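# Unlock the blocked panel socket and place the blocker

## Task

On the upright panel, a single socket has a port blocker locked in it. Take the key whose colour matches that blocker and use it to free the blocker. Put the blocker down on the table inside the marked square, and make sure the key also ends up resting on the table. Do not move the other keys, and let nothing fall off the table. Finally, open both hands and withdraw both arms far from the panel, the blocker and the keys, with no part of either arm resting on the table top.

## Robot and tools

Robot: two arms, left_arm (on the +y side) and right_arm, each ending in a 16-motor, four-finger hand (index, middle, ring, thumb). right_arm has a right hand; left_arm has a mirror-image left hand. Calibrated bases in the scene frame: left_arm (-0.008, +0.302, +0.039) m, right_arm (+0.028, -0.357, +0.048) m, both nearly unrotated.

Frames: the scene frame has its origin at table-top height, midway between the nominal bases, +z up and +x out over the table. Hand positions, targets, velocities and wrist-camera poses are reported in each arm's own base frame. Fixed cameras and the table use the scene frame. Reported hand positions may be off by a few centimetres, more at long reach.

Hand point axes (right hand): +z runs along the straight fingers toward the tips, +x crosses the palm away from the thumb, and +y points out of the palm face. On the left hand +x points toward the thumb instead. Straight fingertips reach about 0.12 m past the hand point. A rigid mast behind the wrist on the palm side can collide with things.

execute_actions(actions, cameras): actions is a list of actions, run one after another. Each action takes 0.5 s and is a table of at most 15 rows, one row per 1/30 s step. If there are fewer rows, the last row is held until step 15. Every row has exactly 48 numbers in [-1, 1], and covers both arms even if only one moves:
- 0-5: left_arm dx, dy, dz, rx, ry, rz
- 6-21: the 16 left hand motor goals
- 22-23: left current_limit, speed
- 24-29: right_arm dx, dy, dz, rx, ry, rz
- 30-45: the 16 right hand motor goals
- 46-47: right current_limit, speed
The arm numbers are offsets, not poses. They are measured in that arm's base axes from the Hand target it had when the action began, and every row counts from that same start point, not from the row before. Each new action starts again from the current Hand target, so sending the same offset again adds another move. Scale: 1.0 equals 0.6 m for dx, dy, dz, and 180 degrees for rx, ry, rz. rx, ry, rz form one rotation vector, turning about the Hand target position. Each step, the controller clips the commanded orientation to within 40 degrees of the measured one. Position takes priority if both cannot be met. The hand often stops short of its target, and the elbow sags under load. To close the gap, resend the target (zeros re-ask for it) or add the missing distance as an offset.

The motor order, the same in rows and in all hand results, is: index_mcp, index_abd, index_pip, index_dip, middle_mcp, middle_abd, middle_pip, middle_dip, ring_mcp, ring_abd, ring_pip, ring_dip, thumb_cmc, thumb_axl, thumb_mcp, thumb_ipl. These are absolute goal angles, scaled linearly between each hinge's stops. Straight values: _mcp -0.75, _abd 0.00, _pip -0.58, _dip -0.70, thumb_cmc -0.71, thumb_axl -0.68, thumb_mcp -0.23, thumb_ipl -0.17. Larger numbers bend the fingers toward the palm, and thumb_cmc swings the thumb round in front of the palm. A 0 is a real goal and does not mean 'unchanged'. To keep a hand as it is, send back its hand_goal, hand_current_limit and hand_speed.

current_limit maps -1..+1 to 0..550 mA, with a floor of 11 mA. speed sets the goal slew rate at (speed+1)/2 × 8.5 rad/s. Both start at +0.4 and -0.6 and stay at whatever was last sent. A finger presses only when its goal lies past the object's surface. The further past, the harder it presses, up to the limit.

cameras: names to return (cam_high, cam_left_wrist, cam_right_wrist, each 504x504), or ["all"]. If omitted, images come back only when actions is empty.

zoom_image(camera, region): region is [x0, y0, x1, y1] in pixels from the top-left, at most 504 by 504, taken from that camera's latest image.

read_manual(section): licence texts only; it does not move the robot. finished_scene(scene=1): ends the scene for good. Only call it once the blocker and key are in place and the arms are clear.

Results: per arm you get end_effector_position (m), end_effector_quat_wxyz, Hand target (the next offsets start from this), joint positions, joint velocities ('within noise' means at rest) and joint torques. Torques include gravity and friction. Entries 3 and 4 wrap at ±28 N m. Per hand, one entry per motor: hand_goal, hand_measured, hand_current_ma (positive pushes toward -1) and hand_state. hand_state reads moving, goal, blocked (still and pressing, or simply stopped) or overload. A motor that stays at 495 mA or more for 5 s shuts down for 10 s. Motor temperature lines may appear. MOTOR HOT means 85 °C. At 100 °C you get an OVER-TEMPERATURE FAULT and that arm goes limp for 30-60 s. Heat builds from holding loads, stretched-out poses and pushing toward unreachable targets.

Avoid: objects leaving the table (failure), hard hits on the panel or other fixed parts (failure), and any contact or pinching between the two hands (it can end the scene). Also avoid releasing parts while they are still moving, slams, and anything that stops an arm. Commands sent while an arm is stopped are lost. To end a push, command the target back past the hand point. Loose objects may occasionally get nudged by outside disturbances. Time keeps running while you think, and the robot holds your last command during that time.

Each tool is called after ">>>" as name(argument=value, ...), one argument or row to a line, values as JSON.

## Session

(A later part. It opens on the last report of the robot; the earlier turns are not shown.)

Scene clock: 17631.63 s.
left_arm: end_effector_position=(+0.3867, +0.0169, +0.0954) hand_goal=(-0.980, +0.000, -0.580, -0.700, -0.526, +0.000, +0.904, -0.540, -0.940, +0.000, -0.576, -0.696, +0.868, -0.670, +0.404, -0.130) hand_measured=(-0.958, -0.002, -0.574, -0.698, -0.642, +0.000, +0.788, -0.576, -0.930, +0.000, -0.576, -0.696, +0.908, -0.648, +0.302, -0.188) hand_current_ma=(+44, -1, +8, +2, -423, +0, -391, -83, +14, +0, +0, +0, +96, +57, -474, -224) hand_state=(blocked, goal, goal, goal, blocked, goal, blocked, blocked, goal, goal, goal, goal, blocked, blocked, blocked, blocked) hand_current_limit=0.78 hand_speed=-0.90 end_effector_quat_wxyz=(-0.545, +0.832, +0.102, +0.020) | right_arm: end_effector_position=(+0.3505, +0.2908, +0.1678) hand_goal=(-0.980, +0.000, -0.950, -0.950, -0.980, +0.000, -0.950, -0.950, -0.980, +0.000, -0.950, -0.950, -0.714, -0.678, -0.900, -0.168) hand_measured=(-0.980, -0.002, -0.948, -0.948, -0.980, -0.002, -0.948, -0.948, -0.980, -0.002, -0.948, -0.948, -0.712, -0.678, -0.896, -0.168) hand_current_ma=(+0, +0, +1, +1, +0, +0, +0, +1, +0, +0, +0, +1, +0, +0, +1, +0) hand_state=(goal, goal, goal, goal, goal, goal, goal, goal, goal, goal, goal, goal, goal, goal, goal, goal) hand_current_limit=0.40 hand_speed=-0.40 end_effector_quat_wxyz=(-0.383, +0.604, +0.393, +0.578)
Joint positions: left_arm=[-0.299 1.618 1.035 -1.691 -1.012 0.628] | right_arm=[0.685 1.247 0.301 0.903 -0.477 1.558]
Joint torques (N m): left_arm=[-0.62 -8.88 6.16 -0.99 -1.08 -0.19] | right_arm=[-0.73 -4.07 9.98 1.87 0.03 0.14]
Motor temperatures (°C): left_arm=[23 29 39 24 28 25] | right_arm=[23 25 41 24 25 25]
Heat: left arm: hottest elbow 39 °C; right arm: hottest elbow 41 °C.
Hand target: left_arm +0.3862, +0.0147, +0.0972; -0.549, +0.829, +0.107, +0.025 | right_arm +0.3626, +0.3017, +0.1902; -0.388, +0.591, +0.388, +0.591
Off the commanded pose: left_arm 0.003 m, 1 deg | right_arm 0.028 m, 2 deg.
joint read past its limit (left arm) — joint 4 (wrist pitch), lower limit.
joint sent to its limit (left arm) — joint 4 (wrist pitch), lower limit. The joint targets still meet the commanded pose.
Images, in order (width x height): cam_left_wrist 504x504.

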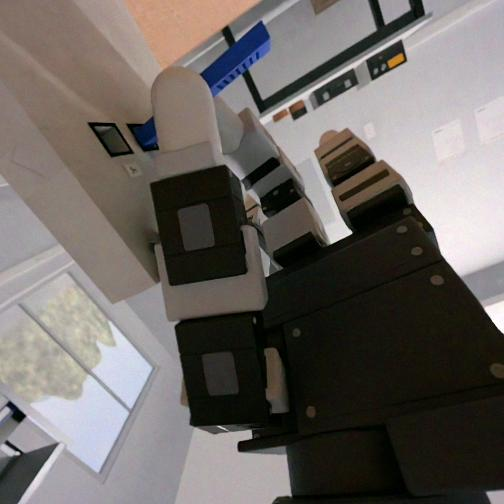

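>>> execute_actions(
  actions=[
    [[0.00035,-0.0001,0.00425,-0.00075,-0.00225,0,-0.98,0,-0.58,-0.7,-0.525,0,0.905,-0.54,-0.94,0,-0.576,-0.696,0.869,-0.67,0.404,-0.13,0.78,-0.9,0,0,0,0,0,0,-0.98,0,-0.95,-0.95,-0.98,0,-0.95,-0.95,-0.98,0,-0.95,-0.95,-0.714,-0.678,-0.9,-0.168,0.4,-0.4]],
  ],
  cameras=["cam_left_wrist"],
)

>>> zoom_image(
  camera="cam_left_wrist",
  region=[114, 114, 146, 146],
)

>>> zoom_image(
  camera="cam_left_wrist",
  region=[206, 22, 276, 92],
)

Scene clock: 17640.00 s.
left_arm: end_effector_position=(+0.3869, +0.0169, +0.0972) hand_goal=(-0.980, +0.000, -0.580, -0.700, -0.526, +0.000, +0.904, -0.540, -0.940, +0.000, -0.576, -0.696, +0.868, -0.670, +0.404, -0.130) hand_measured=(-0.958, -0.002, -0.574, -0.698, -0.642, +0.000, +0.788, -0.576, -0.930, +0.000, -0.576, -0.696, +0.908, -0.648, +0.302, -0.188) hand_current_ma=(+44, -1, +8, +2, -423, +0, -391, -83, +14, +0, +0, +0, +96, +57, -474, -224) hand_state=(blocked, goal, goal, goal, blocked, goal, blocked, blocked, goal, goal, goal, goal, blocked, blocked, blocked, blocked) hand_current_limit=0.78 hand_speed=-0.90 end_effector_quat_wxyz=(-0.544, +0.832, +0.103, +0.022) | right_arm: end_effector_position=(+0.3505, +0.2908, +0.1678) hand_goal=(-0.980, +0.000, -0.950, -0.950, -0.980, +0.000, -0.950, -0.950, -0.980, +0.000, -0.950, -0.950, -0.714, -0.678, -0.900, -0.168) hand_measured=(-0.980, -0.002, -0.948, -0.948, -0.980, -0.002, -0.948, -0.948, -0.980, -0.002, -0.948, -0.948, -0.712, -0.678, -0.896, -0.168) hand_current_ma=(+0, +0, +1, +1, +0, +0, +0, +1, +0, +0, +0, +1, +0, +0, +1, +0) hand_state=(goal, goal, goal, goal, goal, goal, goal, goal, goal, goal, goal, goal, goal, goal, goal, goal) hand_current_limit=0.40 hand_speed=-0.40 end_effector_quat_wxyz=(-0.383, +0.604, +0.393, +0.578)
Joint positions: left_arm=[-0.299 1.613 1.035 -1.691 -1.012 0.628] | right_arm=[0.685 1.247 0.301 0.903 -0.477 1.558]
Joint torques (N m): left_arm=[-0.62 -9 6.17 -1.01 -1.08 -0.19] | right_arm=[-0.79 -3.96 10 1.85 0.03 0.15]
Heat: left arm: hottest elbow 39 °C; right arm: hottest elbow 41 °C.
Hand target: left_arm +0.3864, +0.0147, +0.0997; -0.548, +0.829, +0.109, +0.028 | right_arm +0.3626, +0.3017, +0.1902; -0.388, +0.591, +0.388, +0.591
Off the commanded pose: left_arm 0.003 m, 1 deg | right_arm 0.028 m, 2 deg.
joint read past its limit (left arm) — joint 4 (wrist pitch), lower limit.
joint sent to its limit (left arm) — joint 4 (wrist pitch), lower limit. The joint targets still meet the commanded pose.
Images, in order (width x height): cam_left_wrist 504x504.

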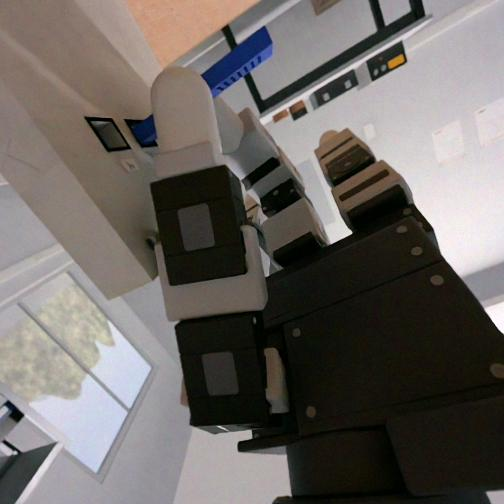

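Scaled by 15.750 from the camera's 504x504 image, which has a finer 720x720 frame.

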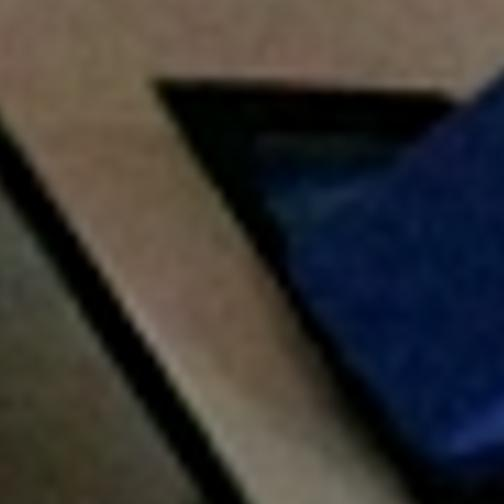

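Scaled by 7.200 from the camera's 504x504 image, which has a finer 720x720 frame.

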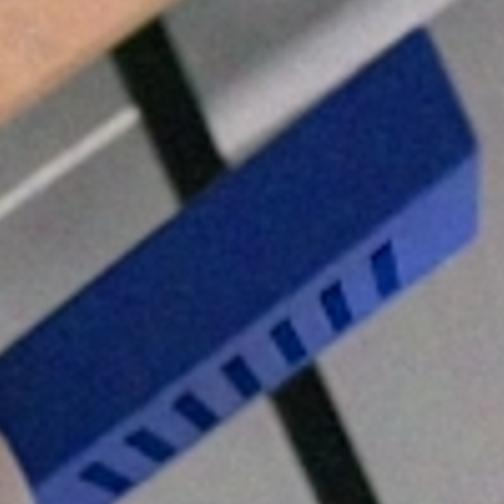

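>>> execute_actions(
  actions=[
    [[-0.0115,-0.0090,0.0003,0.0004,0.0012,-0.0064,-0.98,0,-0.58,-0.7,-0.525,0,0.905,-0.54,-0.94,0,-0.576,-0.696,0.869,-0.67,0.404,-0.13,0.78,-0.9,0,0,0,0,0,0,-0.98,0,-0.95,-0.95,-0.98,0,-0.95,-0.95,-0.98,0,-0.95,-0.95,-0.714,-0.678,-0.9,-0.168,0.4,-0.4]],
  ],
  cameras=["cam_left_wrist"],
)

>>> zoom_image(
  camera="cam_left_wrist",
  region=[114, 114, 146, 146],
)

>>> zoom_image(
  camera="cam_left_wrist",
  region=[206, 22, 276, 92],
)

Scene clock: 17660.37 s.
left_arm: end_effector_position=(+0.3822, +0.0119, +0.0992) hand_goal=(-0.980, +0.000, -0.580, -0.700, -0.526, +0.000, +0.904, -0.540, -0.940, +0.000, -0.576, -0.696, +0.868, -0.670, +0.404, -0.130) hand_measured=(-0.958, -0.002, -0.574, -0.698, -0.642, +0.000, +0.788, -0.576, -0.930, +0.000, -0.576, -0.696, +0.886, -0.648, +0.302, -0.188) hand_current_ma=(+44, -1, +8, +2, -423, +0, -391, -83, +14, +0, +0, +0, +34, +52, -474, -224) hand_state=(blocked, goal, goal, goal, blocked, goal, blocked, blocked, goal, goal, goal, goal, goal, blocked, blocked, blocked) hand_current_limit=0.78 hand_speed=-0.90 end_effector_quat_wxyz=(-0.545, +0.832, +0.098, +0.031) | right_arm: end_effector_position=(+0.3505, +0.2908, +0.1678) hand_goal=(-0.980, +0.000, -0.950, -0.950, -0.980, +0.000, -0.950, -0.950, -0.980, +0.000, -0.950, -0.950, -0.714, -0.678, -0.900, -0.168) hand_measured=(-0.980, -0.002, -0.948, -0.948, -0.980, -0.002, -0.948, -0.948, -0.980, -0.002, -0.948, -0.948, -0.712, -0.678, -0.896, -0.168) hand_current_ma=(+0, +0, +1, +1, +0, +0, +0, +1, +0, +0, +0, +1, +0, +0, +1, +0) hand_state=(goal, goal, goal, goal, goal, goal, goal, goal, goal, goal, goal, goal, goal, goal, goal, goal) hand_current_limit=0.40 hand_speed=-0.40 end_effector_quat_wxyz=(-0.383, +0.604, +0.393, +0.578)
Joint positions: left_arm=[-0.318 1.596 1.019 -1.691 -1.015 0.619] | right_arm=[0.685 1.247 0.301 0.903 -0.477 1.558]
Joint torques (N m): left_arm=[-0.67 -8.7 5.98 -0.98 -0.95 -0.11] | right_arm=[-0.79 -3.9 9.98 1.85 0.04 0.14]
Heat: left arm: hottest elbow 37 °C; right arm: hottest elbow 41 °C.
Hand target: left_arm +0.3796, +0.0093, +0.0999; -0.548, +0.830, +0.100, +0.032 | right_arm +0.3626, +0.3017, +0.1902; -0.388, +0.591, +0.388, +0.591
Off the commanded pose: left_arm 0.004 m, 0 deg | right_arm 0.028 m, 2 deg.
joint read past its limit (left arm) — joint 4 (wrist pitch), lower limit.
joint sent to its limit (left arm) — joint 4 (wrist pitch), lower limit. The joint targets still meet the commanded pose.
Images, in order (width x height): cam_left_wrist 504x504.

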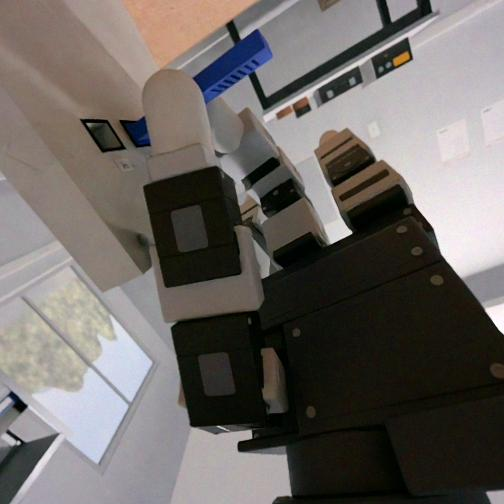

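Scaled by 15.750 from the camera's 504x504 image, which has a finer 720x720 frame.

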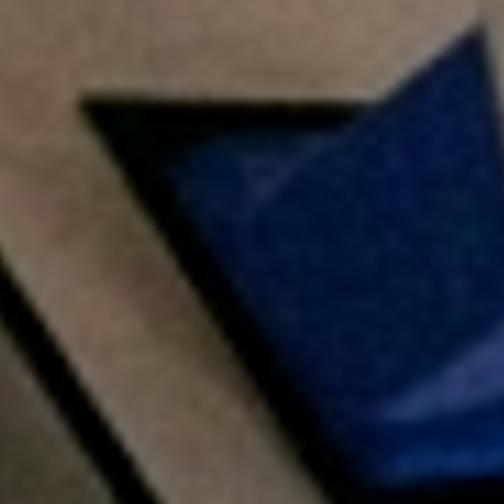

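Scaled by 7.200 from the camera's 504x504 image, which has a finer 720x720 frame.

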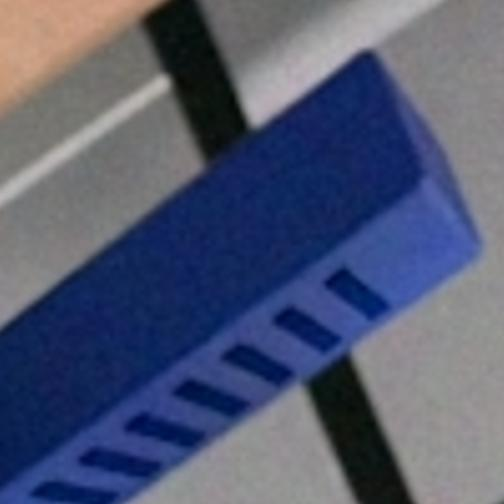

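>>> zoom_image(
  camera="cam_left_wrist",
  region=[106, 106, 156, 156],
)

>>> zoom_image(
  camera="cam_left_wrist",
  region=[116, 116, 140, 140],
)

Scaled by 10.080 from the camera's 504x504 image, which has a finer 720x720 frame.

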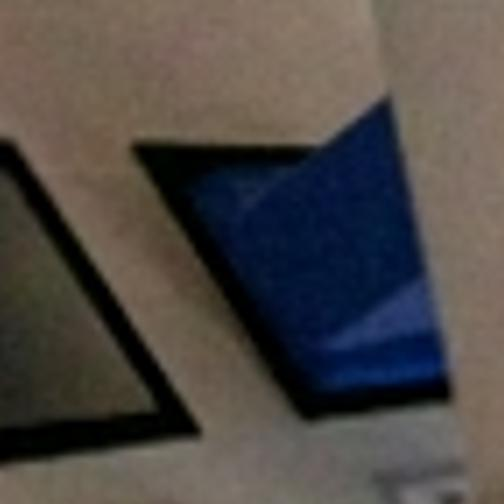

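Scaled by 21.000 from the camera's 504x504 image, which has a finer 720x720 frame.

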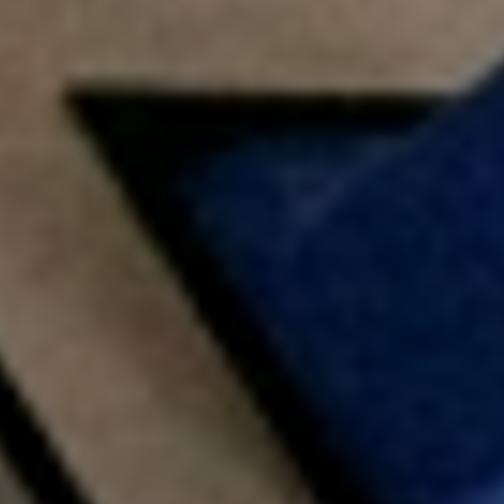

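>>> zoom_image(
  camera="cam_left_wrist",
  region=[74, 106, 124, 156],
)

>>> zoom_image(
  camera="cam_left_wrist",
  region=[210, 40, 260, 90],
)

Scaled by 10.080 from the camera's 504x504 image, which has a finer 720x720 frame.

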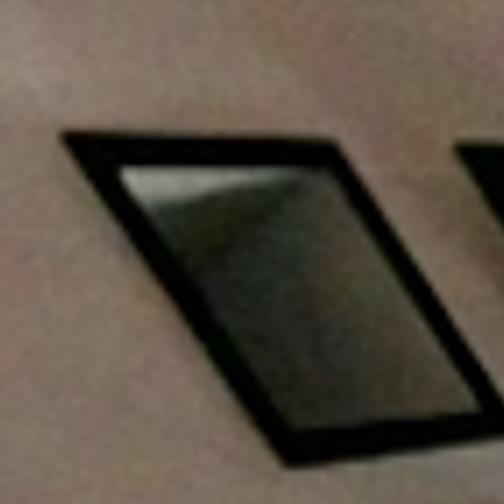

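Scaled by 10.080 from the camera's 504x504 image, which has a finer 720x720 frame.

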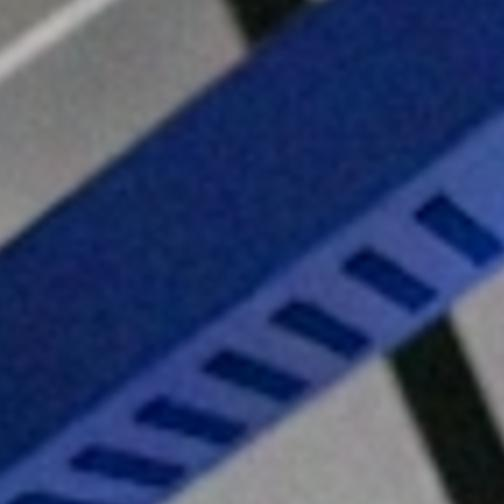

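>>> execute_actions(
  actions=[
    [[-0.0005,0.0177,0,0,0,0.0089,-0.98,0,-0.58,-0.7,-0.525,0,0.905,-0.54,-0.94,0,-0.576,-0.696,0.869,-0.67,0.404,-0.13,0.78,-0.9,0,0,0,0,0,0,-0.98,0,-0.95,-0.95,-0.98,0,-0.95,-0.95,-0.98,0,-0.95,-0.95,-0.714,-0.678,-0.9,-0.168,0.4,-0.4]],
  ],
  cameras=["cam_left_wrist"],
)

>>> zoom_image(
  camera="cam_left_wrist",
  region=[106, 106, 156, 156],
)

>>> zoom_image(
  camera="cam_left_wrist",
  region=[206, 22, 276, 92],
)

Scene clock: 17770.63 s.
left_arm: end_effector_position=(+0.3821, +0.0143, +0.0992) hand_goal=(-0.980, +0.000, -0.580, -0.700, -0.526, +0.000, +0.904, -0.540, -0.940, +0.000, -0.576, -0.696, +0.868, -0.670, +0.404, -0.130) hand_measured=(-0.958, -0.002, -0.574, -0.698, -0.642, +0.000, +0.788, -0.576, -0.930, +0.000, -0.576, -0.696, +0.892, -0.648, +0.302, -0.188) hand_current_ma=(+44, -1, +8, +2, -423, +0, -391, -83, +14, +0, +0, +0, +46, +52, -474, -224) hand_state=(blocked, goal, goal, goal, blocked, goal, blocked, blocked, goal, goal, goal, goal, blocked, blocked, blocked, blocked) hand_current_limit=0.78 hand_speed=-0.90 end_effector_quat_wxyz=(-0.545, +0.832, +0.101, +0.029) | right_arm: end_effector_position=(+0.3505, +0.2908, +0.1678) hand_goal=(-0.980, +0.000, -0.950, -0.950, -0.980, +0.000, -0.950, -0.950, -0.980, +0.000, -0.950, -0.950, -0.714, -0.678, -0.900, -0.168) hand_measured=(-0.980, -0.002, -0.948, -0.948, -0.980, -0.002, -0.948, -0.948, -0.980, -0.002, -0.948, -0.948, -0.712, -0.678, -0.896, -0.168) hand_current_ma=(+0, +0, +1, +1, +0, +0, +0, +1, +0, +0, +0, +1, +0, +0, +1, +0) hand_state=(goal, goal, goal, goal, goal, goal, goal, goal, goal, goal, goal, goal, goal, goal, goal, goal) hand_current_limit=0.40 hand_speed=-0.40 end_effector_quat_wxyz=(-0.383, +0.604, +0.393, +0.578)
Joint positions: left_arm=[-0.312 1.596 1.019 -1.691 -1.015 0.619] | right_arm=[0.685 1.247 0.301 0.903 -0.477 1.558]
Joint torques (N m): left_arm=[1.08 -8.64 6.01 -0.98 -0.95 -0.11] | right_arm=[-0.79 -4.07 9.98 1.85 0.03 0.14]
Heat: left arm: hottest elbow 35 °C; right arm: hottest elbow 41 °C.
Hand target: left_arm +0.3793, +0.0198, +0.0999; -0.548, +0.828, +0.111, +0.024 | right_arm +0.3626, +0.3017, +0.1902; -0.388, +0.591, +0.388, +0.591
Off the commanded pose: left_arm 0.006 m, 1 deg | right_arm 0.028 m, 2 deg.
joint read past its limit (left arm) — joint 4 (wrist pitch), lower limit.
joint sent to its limit (left arm) — joint 4 (wrist pitch), lower limit. The joint targets still meet the commanded pose.
Images, in order (width x height): cam_left_wrist 504x504.

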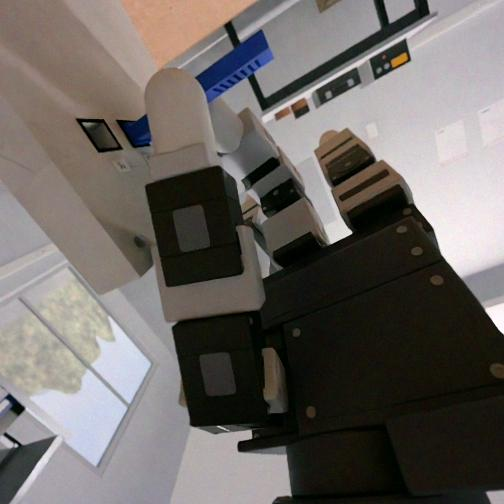

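Scaled by 10.080 from the camera's 504x504 image, which has a finer 720x720 frame.

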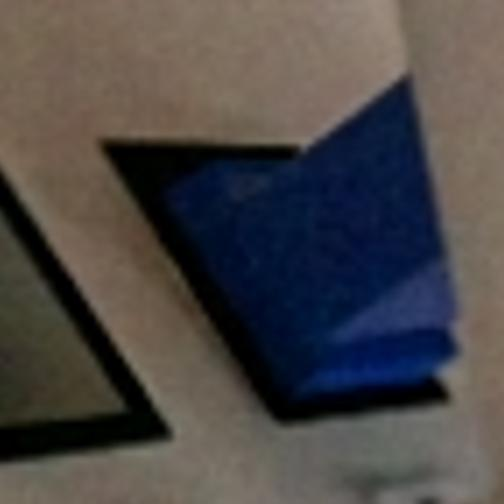

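Scaled by 7.200 from the camera's 504x504 image, which has a finer 720x720 frame.

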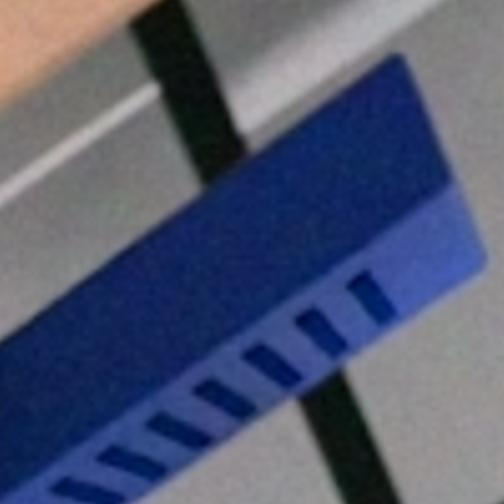

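>>> zoom_image(
  camera="cam_left_wrist",
  region=[118, 122, 154, 158],
)

>>> zoom_image(
  camera="cam_left_wrist",
  region=[128, 128, 152, 152],
)

Scaled by 14.000 from the camera's 504x504 image, which has a finer 720x720 frame.

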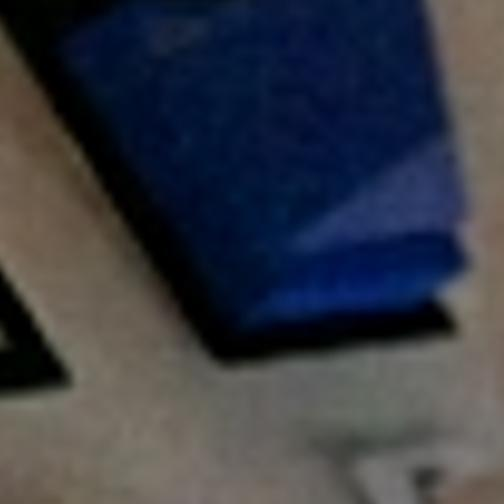

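Scaled by 21.000 from the camera's 504x504 image, which has a finer 720x720 frame.

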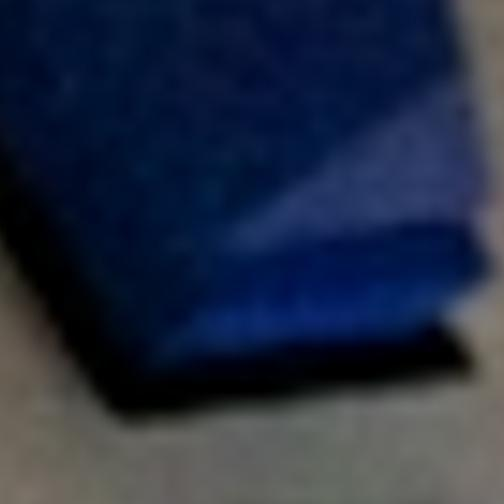

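>>> execute_actions(
  actions=[
    [[-0.0114,-0.0138,-0.0015,0.0007,0.002,-0.0089,-0.98,0,-0.58,-0.7,-0.525,0,0.905,-0.54,-0.94,0,-0.576,-0.696,0.869,-0.67,0.404,-0.13,0.78,-0.9,0,0,0,0,0,0,-0.98,0,-0.95,-0.95,-0.98,0,-0.95,-0.95,-0.98,0,-0.95,-0.95,-0.714,-0.678,-0.9,-0.168,0.4,-0.4]],
  ],
  cameras=["cam_left_wrist"],
)

>>> zoom_image(
  camera="cam_left_wrist",
  region=[106, 106, 166, 166],
)

>>> zoom_image(
  camera="cam_left_wrist",
  region=[206, 22, 276, 92],
)

Scene clock: 17828.57 s.
left_arm: end_effector_position=(+0.3750, +0.0140, +0.0982) hand_goal=(-0.980, +0.000, -0.580, -0.700, -0.526, +0.000, +0.904, -0.540, -0.940, +0.000, -0.576, -0.696, +0.868, -0.670, +0.404, -0.130) hand_measured=(-0.958, -0.002, -0.574, -0.698, -0.642, +0.000, +0.788, -0.576, -0.930, +0.000, -0.576, -0.696, +0.890, -0.648, +0.302, -0.188) hand_current_ma=(+44, -1, +8, +2, -423, +0, -391, -83, +14, +0, +0, +0, +42, +52, -474, -224) hand_state=(blocked, goal, goal, goal, blocked, goal, blocked, blocked, goal, goal, goal, goal, blocked, blocked, blocked, blocked) hand_current_limit=0.78 hand_speed=-0.90 end_effector_quat_wxyz=(-0.546, +0.832, +0.096, +0.028) | right_arm: end_effector_position=(+0.3505, +0.2908, +0.1678) hand_goal=(-0.980, +0.000, -0.950, -0.950, -0.980, +0.000, -0.950, -0.950, -0.980, +0.000, -0.950, -0.950, -0.714, -0.678, -0.900, -0.168) hand_measured=(-0.980, -0.002, -0.948, -0.948, -0.980, -0.002, -0.948, -0.948, -0.980, -0.002, -0.948, -0.948, -0.712, -0.678, -0.896, -0.168) hand_current_ma=(+0, +0, +1, +1, +0, +0, +0, +1, +0, +0, +0, +1, +0, +0, +1, +0) hand_state=(goal, goal, goal, goal, goal, goal, goal, goal, goal, goal, goal, goal, goal, goal, goal, goal) hand_current_limit=0.40 hand_speed=-0.40 end_effector_quat_wxyz=(-0.383, +0.604, +0.393, +0.578)
Joint positions: left_arm=[-0.319 1.584 0.999 -1.691 -1.015 0.619] | right_arm=[0.685 1.247 0.301 0.903 -0.477 1.558]
Joint torques (N m): left_arm=[-0.56 -8.53 5.96 -0.99 -0.95 -0.11] | right_arm=[-0.73 -3.96 10 1.85 0.04 0.14]
Motor temperatures (°C): left_arm=[23 29 34 24 27 25] | right_arm=[23 25 41 24 25 25]
Heat: left arm: hottest elbow 34 °C; right arm: hottest elbow 41 °C.
Hand target: left_arm +0.3724, +0.0116, +0.0990; -0.549, +0.829, +0.098, +0.029 | right_arm +0.3626, +0.3017, +0.1902; -0.388, +0.591, +0.388, +0.591
Off the commanded pose: left_arm 0.004 m, 1 deg | right_arm 0.028 m, 2 deg.
joint read past its limit (left arm) — joint 4 (wrist pitch), lower limit.
joint sent to its limit (left arm) — joint 4 (wrist pitch), lower limit. The joint targets still meet the commanded pose.
Images, in order (width x height): cam_left_wrist 504x504.

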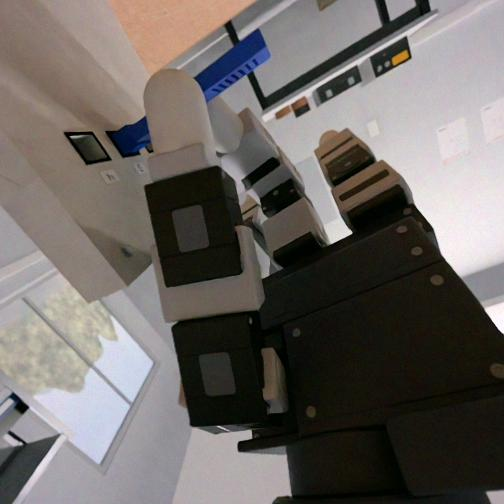

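Scaled by 8.400 from the camera's 504x504 image, which has a finer 720x720 frame.

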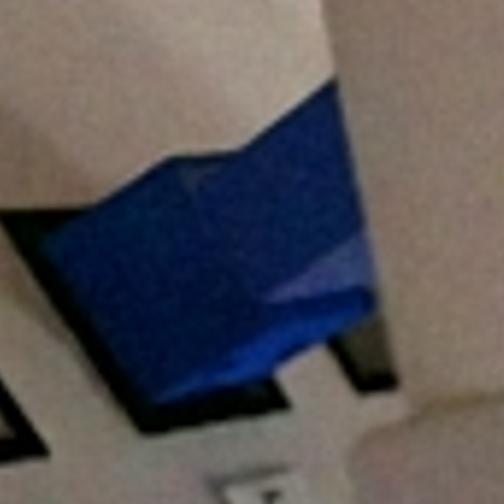

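Scaled by 7.200 from the camera's 504x504 image, which has a finer 720x720 frame.

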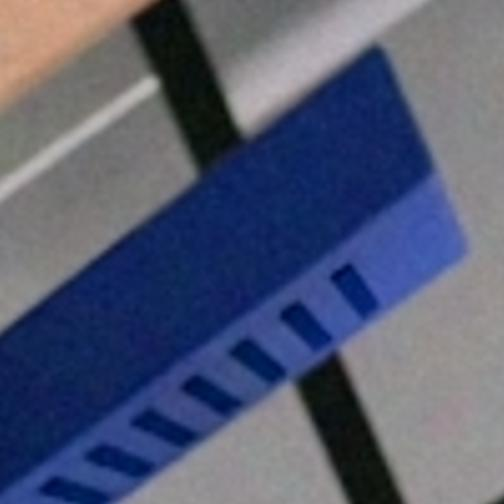

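>>> execute_actions(
  actions=[
    [[-0.0142,-0.0025,-0.0002,0.0005,0.0015,-0.0037,-0.98,0,-0.58,-0.7,-0.525,0,0.905,-0.54,-0.94,0,-0.576,-0.696,0.869,-0.67,0.404,-0.13,0.78,-0.9,0,0,0,0,0,0,-0.98,0,-0.95,-0.95,-0.98,0,-0.95,-0.95,-0.98,0,-0.95,-0.95,-0.714,-0.678,-0.9,-0.168,0.4,-0.4]],
  ],
  cameras=["cam_left_wrist"],
)

>>> zoom_image(
  camera="cam_left_wrist",
  region=[90, 100, 170, 180],
)

>>> zoom_image(
  camera="cam_left_wrist",
  region=[206, 22, 276, 92],
)

Scene clock: 17840.93 s.
left_arm: end_effector_position=(+0.3661, +0.0130, +0.0978) hand_goal=(-0.980, +0.000, -0.580, -0.700, -0.526, +0.000, +0.904, -0.540, -0.940, +0.000, -0.576, -0.696, +0.868, -0.670, +0.404, -0.130) hand_measured=(-0.958, -0.002, -0.574, -0.698, -0.642, +0.000, +0.788, -0.576, -0.930, +0.000, -0.576, -0.696, +0.878, -0.654, +0.302, -0.188) hand_current_ma=(+44, -1, +8, +2, -423, +0, -391, -83, +14, +0, +0, +0, +14, +33, -474, -224) hand_state=(blocked, goal, goal, goal, blocked, goal, blocked, blocked, goal, goal, goal, goal, goal, goal, blocked, blocked) hand_current_limit=0.78 hand_speed=-0.90 end_effector_quat_wxyz=(-0.547, +0.832, +0.090, +0.029) | right_arm: end_effector_position=(+0.3505, +0.2908, +0.1678) hand_goal=(-0.980, +0.000, -0.950, -0.950, -0.980, +0.000, -0.950, -0.950, -0.980, +0.000, -0.950, -0.950, -0.714, -0.678, -0.900, -0.168) hand_measured=(-0.980, -0.002, -0.948, -0.948, -0.980, -0.002, -0.948, -0.948, -0.980, -0.002, -0.948, -0.948, -0.712, -0.678, -0.896, -0.168) hand_current_ma=(+0, +0, +1, +1, +0, +0, +0, +1, +0, +0, +0, +1, +0, +0, +1, +0) hand_state=(goal, goal, goal, goal, goal, goal, goal, goal, goal, goal, goal, goal, goal, goal, goal, goal) hand_current_limit=0.40 hand_speed=-0.40 end_effector_quat_wxyz=(-0.383, +0.604, +0.393, +0.578)
Joint positions: left_arm=[-0.33 1.565 0.974 -1.691 -1.015 0.619] | right_arm=[0.685 1.247 0.301 0.903 -0.477 1.558]
Joint torques (N m): left_arm=[-0.73 -8.23 6.01 -0.99 -0.93 -0.11] | right_arm=[-0.67 -3.96 10.02 1.85 0.03 0.14]
Heat: left arm: hottest elbow 34 °C; right arm: hottest elbow 41 °C.
Hand target: left_arm +0.3640, +0.0102, +0.0989; -0.550, +0.830, +0.092, +0.031 | right_arm +0.3626, +0.3017, +0.1902; -0.388, +0.591, +0.388, +0.591
Off the commanded pose: left_arm 0.004 m, 1 deg | right_arm 0.028 m, 2 deg.
joint read past its limit (left arm) — joint 4 (wrist pitch), lower limit.
joint sent to its limit (left arm) — joint 4 (wrist pitch), lower limit. The joint targets still meet the commanded pose.
Images, in order (width x height): cam_left_wrist 504x504.

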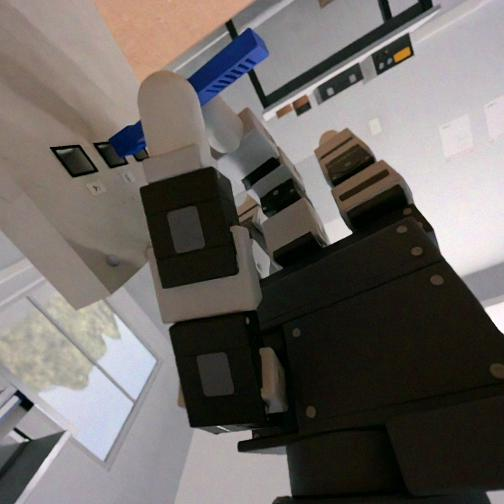

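Scaled by 6.300 from the camera's 504x504 image, which has a finer 720x720 frame.

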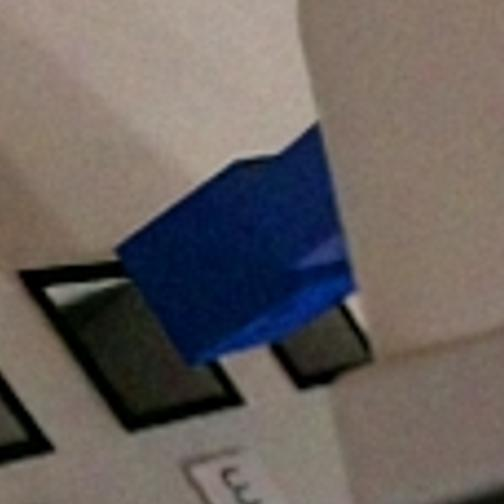

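Scaled by 7.200 from the camera's 504x504 image, which has a finer 720x720 frame.

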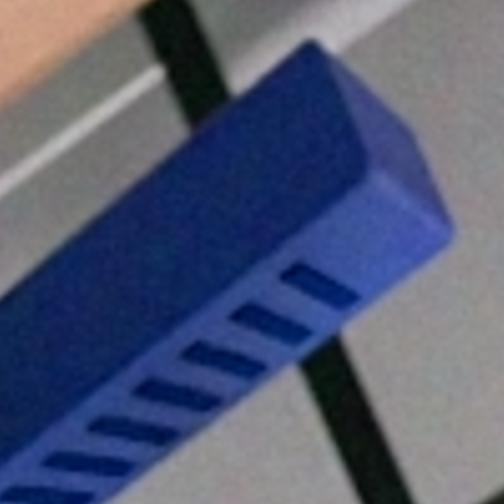

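>>> execute_actions(
  actions=[
    [[-0.02,-0.0025,0.004,0,0,0,-0.98,0,-0.58,-0.7,-0.525,0,0.905,-0.54,-0.94,0,-0.576,-0.696,0.869,-0.67,0.404,-0.13,0.78,-0.9,0,-0.02,0.015,0,0,0,-0.98,0,-0.95,-0.95,-0.98,0,-0.95,-0.95,-0.98,0,-0.95,-0.95,-0.714,-0.678,-0.9,-0.168,0.4,-0.4]],
    [[-0.02,-0.0025,0.004,0,0,0,-0.98,0,-0.58,-0.7,-0.525,0,0.905,-0.54,-0.94,0,-0.576,-0.696,0.869,-0.67,0.404,-0.13,0.78,-0.9,0,-0.04,0.03,0,0,0,-0.98,0,-0.95,-0.95,-0.98,0,-0.95,-0.95,-0.98,0,-0.95,-0.95,-0.714,-0.678,-0.9,-0.168,0.4,-0.4]],
  ],
  cameras=["all"],
)

>>> zoom_image(
  camera="cam_left_wrist",
  region=[60, 20, 280, 240],
)

Scene clock: 18039.33 s.
left_arm: end_effector_position=(+0.3424, +0.0101, +0.1034) hand_goal=(-0.980, +0.000, -0.580, -0.700, -0.526, +0.000, +0.904, -0.540, -0.940, +0.000, -0.576, -0.696, +0.868, -0.670, +0.404, -0.130) hand_measured=(-0.958, -0.002, -0.574, -0.698, -0.642, +0.000, +0.788, -0.576, -0.930, +0.000, -0.576, -0.696, +0.876, -0.656, +0.302, -0.188) hand_current_ma=(+44, -1, +8, +2, -423, +0, -391, -83, +14, +0, +0, +0, +12, +31, -474, -224) hand_state=(blocked, goal, goal, goal, blocked, goal, blocked, blocked, goal, goal, goal, goal, goal, goal, blocked, blocked) hand_current_limit=0.78 hand_speed=-0.90 end_effector_quat_wxyz=(-0.540, +0.837, +0.086, +0.036) | right_arm: end_effector_position=(+0.3531, +0.2622, +0.2012) hand_goal=(-0.980, +0.000, -0.950, -0.950, -0.980, +0.000, -0.950, -0.950, -0.980, +0.000, -0.950, -0.950, -0.714, -0.678, -0.900, -0.168) hand_measured=(-0.980, -0.002, -0.948, -0.948, -0.980, -0.002, -0.948, -0.948, -0.980, -0.002, -0.948, -0.948, -0.712, -0.678, -0.896, -0.168) hand_current_ma=(+0, +0, +0, +1, +0, +0, +0, +1, +0, +0, +0, +1, +0, +0, +1, +0) hand_state=(goal, goal, goal, goal, goal, goal, goal, goal, goal, goal, goal, goal, goal, goal, goal, goal) hand_current_limit=0.40 hand_speed=-0.40 end_effector_quat_wxyz=(-0.386, +0.597, +0.393, +0.583)
Joint positions: left_arm=[-0.356 1.49 0.912 -1.691 -0.999 0.618] | right_arm=[0.585 1.068 0.301 0.74 -0.581 1.558]
Joint torques (N m): left_arm=[-0.73 -7.18 6.09 -0.98 -0.81 -0.11] | right_arm=[-1.49 -2.37 10.15 1.76 -0.14 0.14]
Heat: left arm: hottest elbow 32 °C; right arm: hottest elbow 41 °C.
Hand target: left_arm +0.3399, +0.0072, +0.1037; -0.550, +0.830, +0.092, +0.031 | right_arm +0.3626, +0.2658, +0.2172; -0.388, +0.591, +0.388, +0.591
Off the commanded pose: left_arm 0.004 m, 2 deg | right_arm 0.019 m, 1 deg.
joint read past its limit (left arm) — joint 4 (wrist pitch), lower limit.
joint sent to its limit (left arm) — joint 4 (wrist pitch), lower limit. The joint targets still meet the commanded pose.

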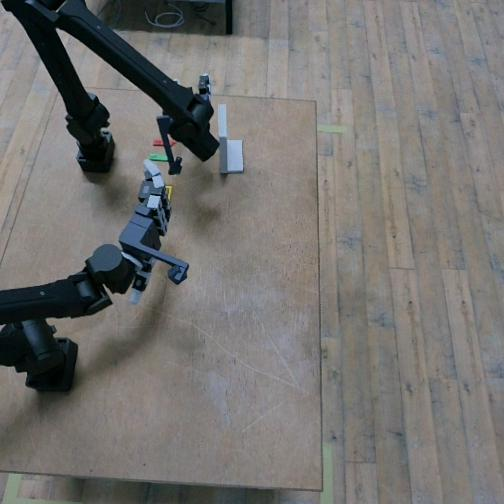

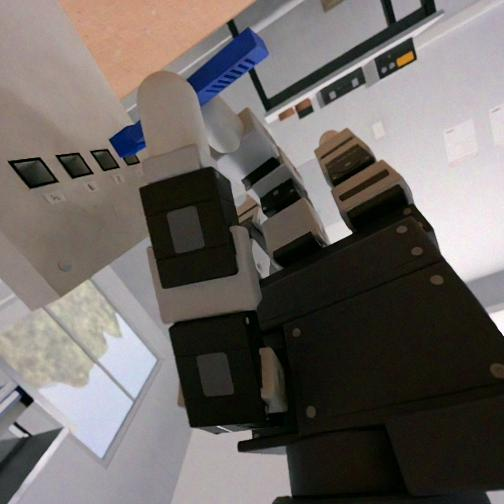

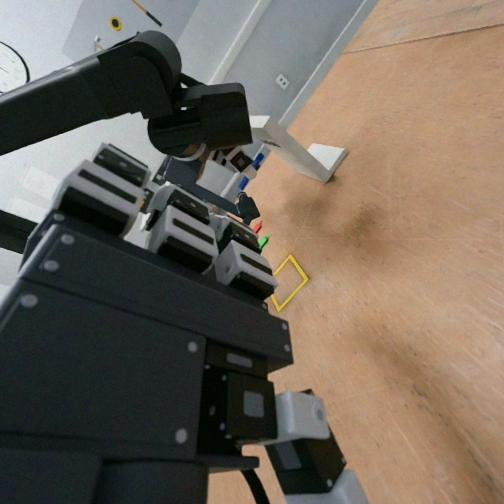

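Scaled by 2.291 from the camera's 504x504 image, which has a finer 720x720 frame.

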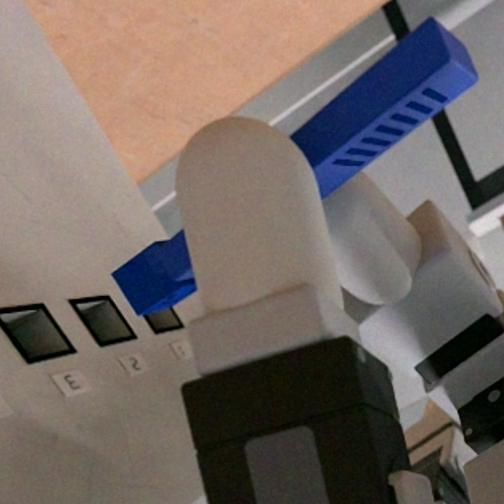

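>>> execute_actions(
  actions=[
    [[-0.029,-0.031,0,0,0,-0.032,-0.98,0,-0.58,-0.7,-0.525,0,0.905,-0.54,-0.94,0,-0.576,-0.696,0.869,-0.67,0.404,-0.13,0.78,-0.9,0,-0.03,0.015,0,0,0,-0.98,0,-0.95,-0.95,-0.98,0,-0.95,-0.95,-0.98,0,-0.95,-0.95,-0.714,-0.678,-0.9,-0.168,0.4,-0.4]],
    [[-0.029,-0.031,0,0,0,-0.032,-0.98,0,-0.58,-0.7,-0.525,0,0.905,-0.54,-0.94,0,-0.576,-0.696,0.869,-0.67,0.404,-0.13,0.78,-0.9,0,-0.03,0.015,0,0,0,-0.98,0,-0.95,-0.95,-0.98,0,-0.95,-0.95,-0.98,0,-0.95,-0.95,-0.714,-0.678,-0.9,-0.168,0.4,-0.4]],
    [[-0.029,-0.031,0,0,0,-0.032,-0.98,0,-0.58,-0.7,-0.525,0,0.905,-0.54,-0.94,0,-0.576,-0.696,0.869,-0.67,0.404,-0.13,0.78,-0.9,0,-0.03,0.015,0,0,0,-0.98,0,-0.95,-0.95,-0.98,0,-0.95,-0.95,-0.98,0,-0.95,-0.95,-0.714,-0.678,-0.9,-0.168,0.4,-0.4]],
  ],
  cameras=["all"],
)

>>> zoom_image(
  camera="cam_left_wrist",
  region=[60, 20, 280, 240],
)

Scene clock: 18096.60 s.
left_arm: end_effector_position=(+0.2910, -0.0477, +0.1040) hand_goal=(-0.980, +0.000, -0.580, -0.700, -0.526, +0.000, +0.904, -0.540, -0.940, +0.000, -0.576, -0.696, +0.868, -0.670, +0.404, -0.130) hand_measured=(-0.958, -0.002, -0.574, -0.698, -0.642, +0.000, +0.788, -0.576, -0.930, +0.000, -0.576, -0.696, +0.876, -0.656, +0.302, -0.188) hand_current_ma=(+44, -1, +8, +2, -423, +0, -391, -83, +14, +0, +0, +0, +10, +30, -474, -224) hand_state=(blocked, goal, goal, goal, blocked, goal, blocked, blocked, goal, goal, goal, goal, goal, goal, blocked, blocked) hand_current_limit=0.78 hand_speed=-0.90 end_effector_quat_wxyz=(-0.538, +0.835, -0.034, +0.111) | right_arm: end_effector_position=(+0.3561, +0.2114, +0.2281) hand_goal=(-0.980, +0.000, -0.950, -0.950, -0.980, +0.000, -0.950, -0.950, -0.980, +0.000, -0.950, -0.950, -0.714, -0.678, -0.900, -0.168) hand_measured=(-0.980, -0.002, -0.948, -0.948, -0.980, -0.002, -0.948, -0.948, -0.980, -0.002, -0.948, -0.948, -0.712, -0.678, -0.896, -0.168) hand_current_ma=(+0, +0, +0, +1, +0, +0, +0, +1, +0, +0, +0, +1, +0, +0, +1, +0) hand_state=(goal, goal, goal, goal, goal, goal, goal, goal, goal, goal, goal, goal, goal, goal, goal, goal) hand_current_limit=0.40 hand_speed=-0.40 end_effector_quat_wxyz=(-0.387, +0.597, +0.391, +0.584)
Joint positions: left_arm=[-0.625 1.359 0.768 -1.691 -1.021 0.617] | right_arm=[0.39 0.88 0.301 0.554 -0.777 1.558]
Joint torques (N m): left_arm=[-0.67 -5.3 5.97 -0.99 -0.87 -0.07] | right_arm=[-1.49 -1.03 10.58 1.69 -0.1 0.14]
Heat: left arm: hottest elbow 33 °C; right arm: hottest elbow 41 °C.
Hand target: left_arm +0.2878, -0.0487, +0.1037; -0.539, +0.834, -0.034, +0.113 | right_arm +0.3626, +0.2117, +0.2442; -0.388, +0.591, +0.388, +0.591
Off the commanded pose: left_arm 0.004 m, 0 deg | right_arm 0.017 m, 1 deg.
joint read past its limit (left arm) — joint 4 (wrist pitch), lower limit.
joint sent to its limit (left arm) — joint 4 (wrist pitch), lower limit. The joint targets still meet the commanded pose.

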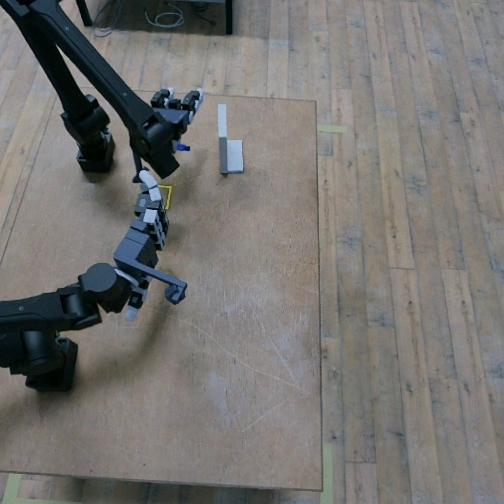

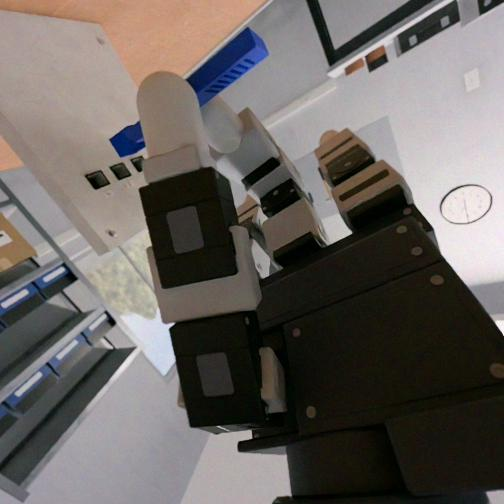

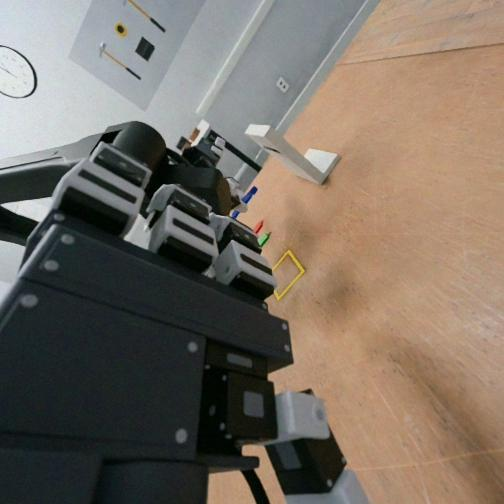

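Scaled by 2.291 from the camera's 504x504 image, which has a finer 720x720 frame.

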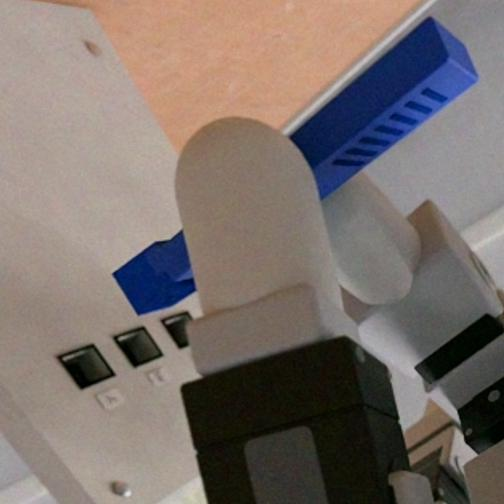

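>>> execute_actions(
  actions=[
    [[-0.029,-0.031,-0.004,0,0,-0.034,-0.98,0,-0.58,-0.7,-0.525,0,0.905,-0.54,-0.94,0,-0.576,-0.696,0.869,-0.67,0.404,-0.13,0.78,-0.9,0,-0.045,0.012,0,0,0,-0.98,0,-0.95,-0.95,-0.98,0,-0.95,-0.95,-0.98,0,-0.95,-0.95,-0.714,-0.678,-0.9,-0.168,0.4,-0.4]],
    [[-0.029,-0.031,-0.004,0,0,-0.034,-0.98,0,-0.58,-0.7,-0.525,0,0.905,-0.54,-0.94,0,-0.576,-0.696,0.869,-0.67,0.404,-0.13,0.78,-0.9,0,-0.045,0.012,0,0,0,-0.98,0,-0.95,-0.95,-0.98,0,-0.95,-0.95,-0.98,0,-0.95,-0.95,-0.714,-0.678,-0.9,-0.168,0.4,-0.4]],
    [[-0.029,-0.031,-0.004,0,0,-0.034,-0.98,0,-0.58,-0.7,-0.525,0,0.905,-0.54,-0.94,0,-0.576,-0.696,0.869,-0.67,0.404,-0.13,0.78,-0.9,0,-0.045,0.012,0,0,0,-0.98,0,-0.95,-0.95,-0.98,0,-0.95,-0.95,-0.98,0,-0.95,-0.95,-0.714,-0.678,-0.9,-0.168,0.4,-0.4]],
    [[-0.015,-0.031,-0.004,0,0,-0.034,-0.98,0,-0.58,-0.7,-0.525,0,0.905,-0.54,-0.94,0,-0.576,-0.696,0.869,-0.67,0.404,-0.13,0.78,-0.9,0,-0.045,0.012,0,0,0,-0.98,0,-0.95,-0.95,-0.98,0,-0.95,-0.95,-0.98,0,-0.95,-0.95,-0.714,-0.678,-0.9,-0.168,0.4,-0.4]],
  ],
  cameras=["all"],
)

>>> zoom_image(
  camera="cam_left_wrist",
  region=[60, 20, 280, 240],
)

>>> zoom_image(
  camera="cam_right_wrist",
  region=[190, 100, 390, 300],
)

>>> zoom_image(
  camera="cam_high",
  region=[70, 70, 270, 270],
)

Scene clock: 18110.20 s.
left_arm: end_effector_position=(+0.2285, -0.1223, +0.0956) hand_goal=(-0.980, +0.000, -0.580, -0.700, -0.526, +0.000, +0.904, -0.540, -0.940, +0.000, -0.576, -0.696, +0.868, -0.670, +0.404, -0.130) hand_measured=(-0.958, -0.002, -0.574, -0.698, -0.642, +0.000, +0.788, -0.576, -0.930, +0.000, -0.576, -0.696, +0.876, -0.656, +0.302, -0.188) hand_current_ma=(+44, -1, +8, +2, -423, +0, -391, -83, +14, +0, +0, +0, +10, +30, -474, -224) hand_state=(blocked, goal, goal, goal, blocked, goal, blocked, blocked, goal, goal, goal, goal, goal, goal, blocked, blocked) hand_current_limit=0.78 hand_speed=-0.90 end_effector_quat_wxyz=(-0.507, +0.808, -0.206, +0.220) | right_arm: end_effector_position=(+0.3519, +0.1069, +0.2398) hand_goal=(-0.980, +0.000, -0.950, -0.950, -0.980, +0.000, -0.950, -0.950, -0.980, +0.000, -0.950, -0.950, -0.714, -0.678, -0.900, -0.168) hand_measured=(-0.980, -0.002, -0.948, -0.948, -0.980, -0.002, -0.948, -0.948, -0.980, -0.002, -0.948, -0.948, -0.712, -0.678, -0.896, -0.168) hand_current_ma=(+0, +0, +0, +1, +0, +0, +0, +1, +0, +0, +0, +1, +0, +0, +1, +0) hand_state=(goal, goal, goal, goal, goal, goal, goal, goal, goal, goal, goal, goal, goal, goal, goal, goal) hand_current_limit=0.40 hand_speed=-0.40 end_effector_quat_wxyz=(-0.399, +0.603, +0.380, +0.576)
Joint positions: left_arm=[-1.028 1.259 0.65 -1.668 -1.033 0.629] | right_arm=[-0.091 0.74 0.301 0.382 -1.258 1.558]
Joint torques (N m): left_arm=[-0.73 -3.84 5.93 -0.59 -1.04 0] | right_arm=[-1.67 -0.26 12.81 1.14 -0.15 0.15]
Heat: left arm: hottest elbow 32 °C; right arm: hottest elbow 42 °C.
Hand target: left_arm +0.2266, -0.1232, +0.0942; -0.503, +0.808, -0.210, +0.225 | right_arm +0.3626, +0.1038, +0.2732; -0.388, +0.591, +0.388, +0.591
Off the commanded pose: left_arm 0.003 m, 1 deg | right_arm 0.035 m, 3 deg.

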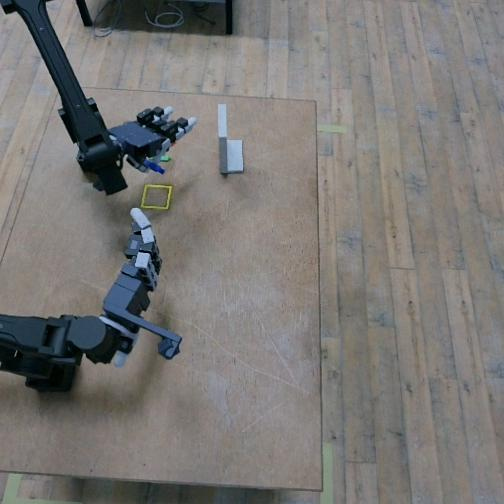

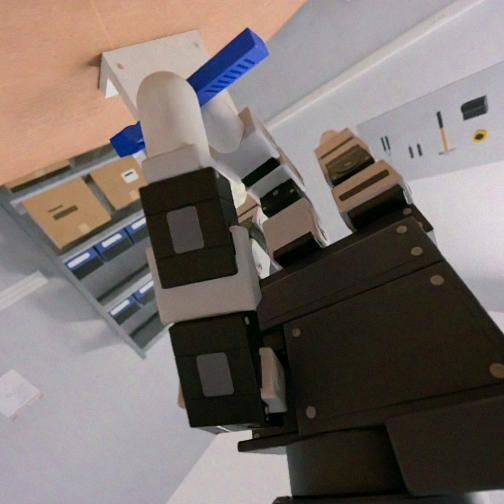

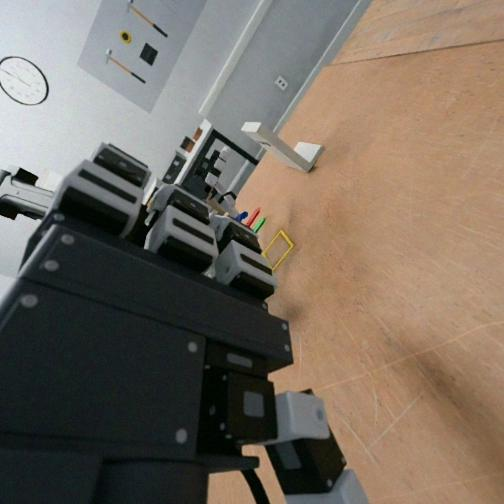

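Scaled by 2.291 from the camera's 504x504 image, which has a finer 720x720 frame.

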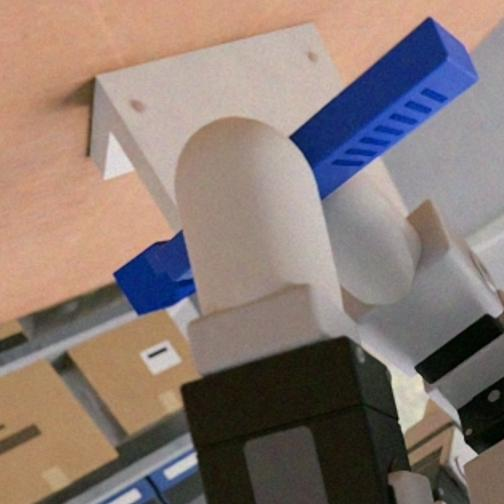

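Scaled by 2.520 from the camera's 504x504 image, which has a finer 720x720 frame.

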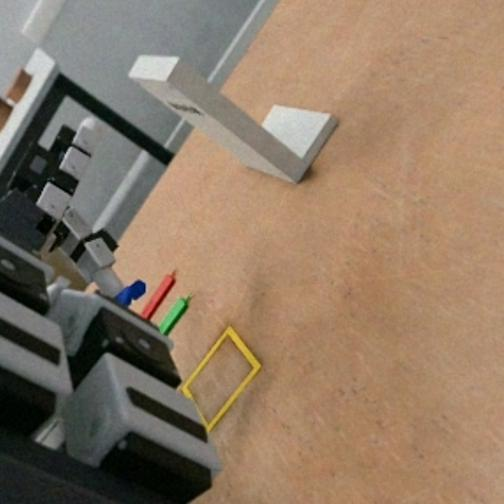

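Scaled by 2.520 from the camera's 504x504 image, which has a finer 720x720 frame.

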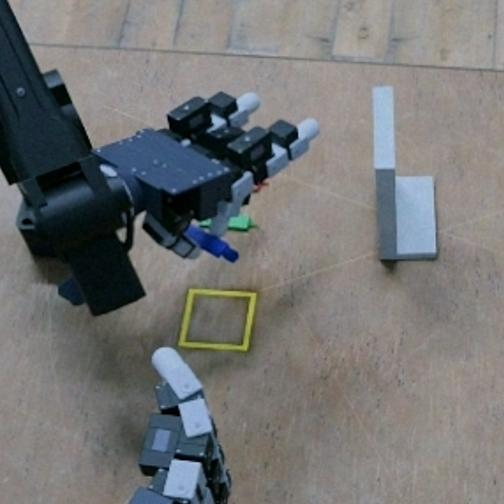

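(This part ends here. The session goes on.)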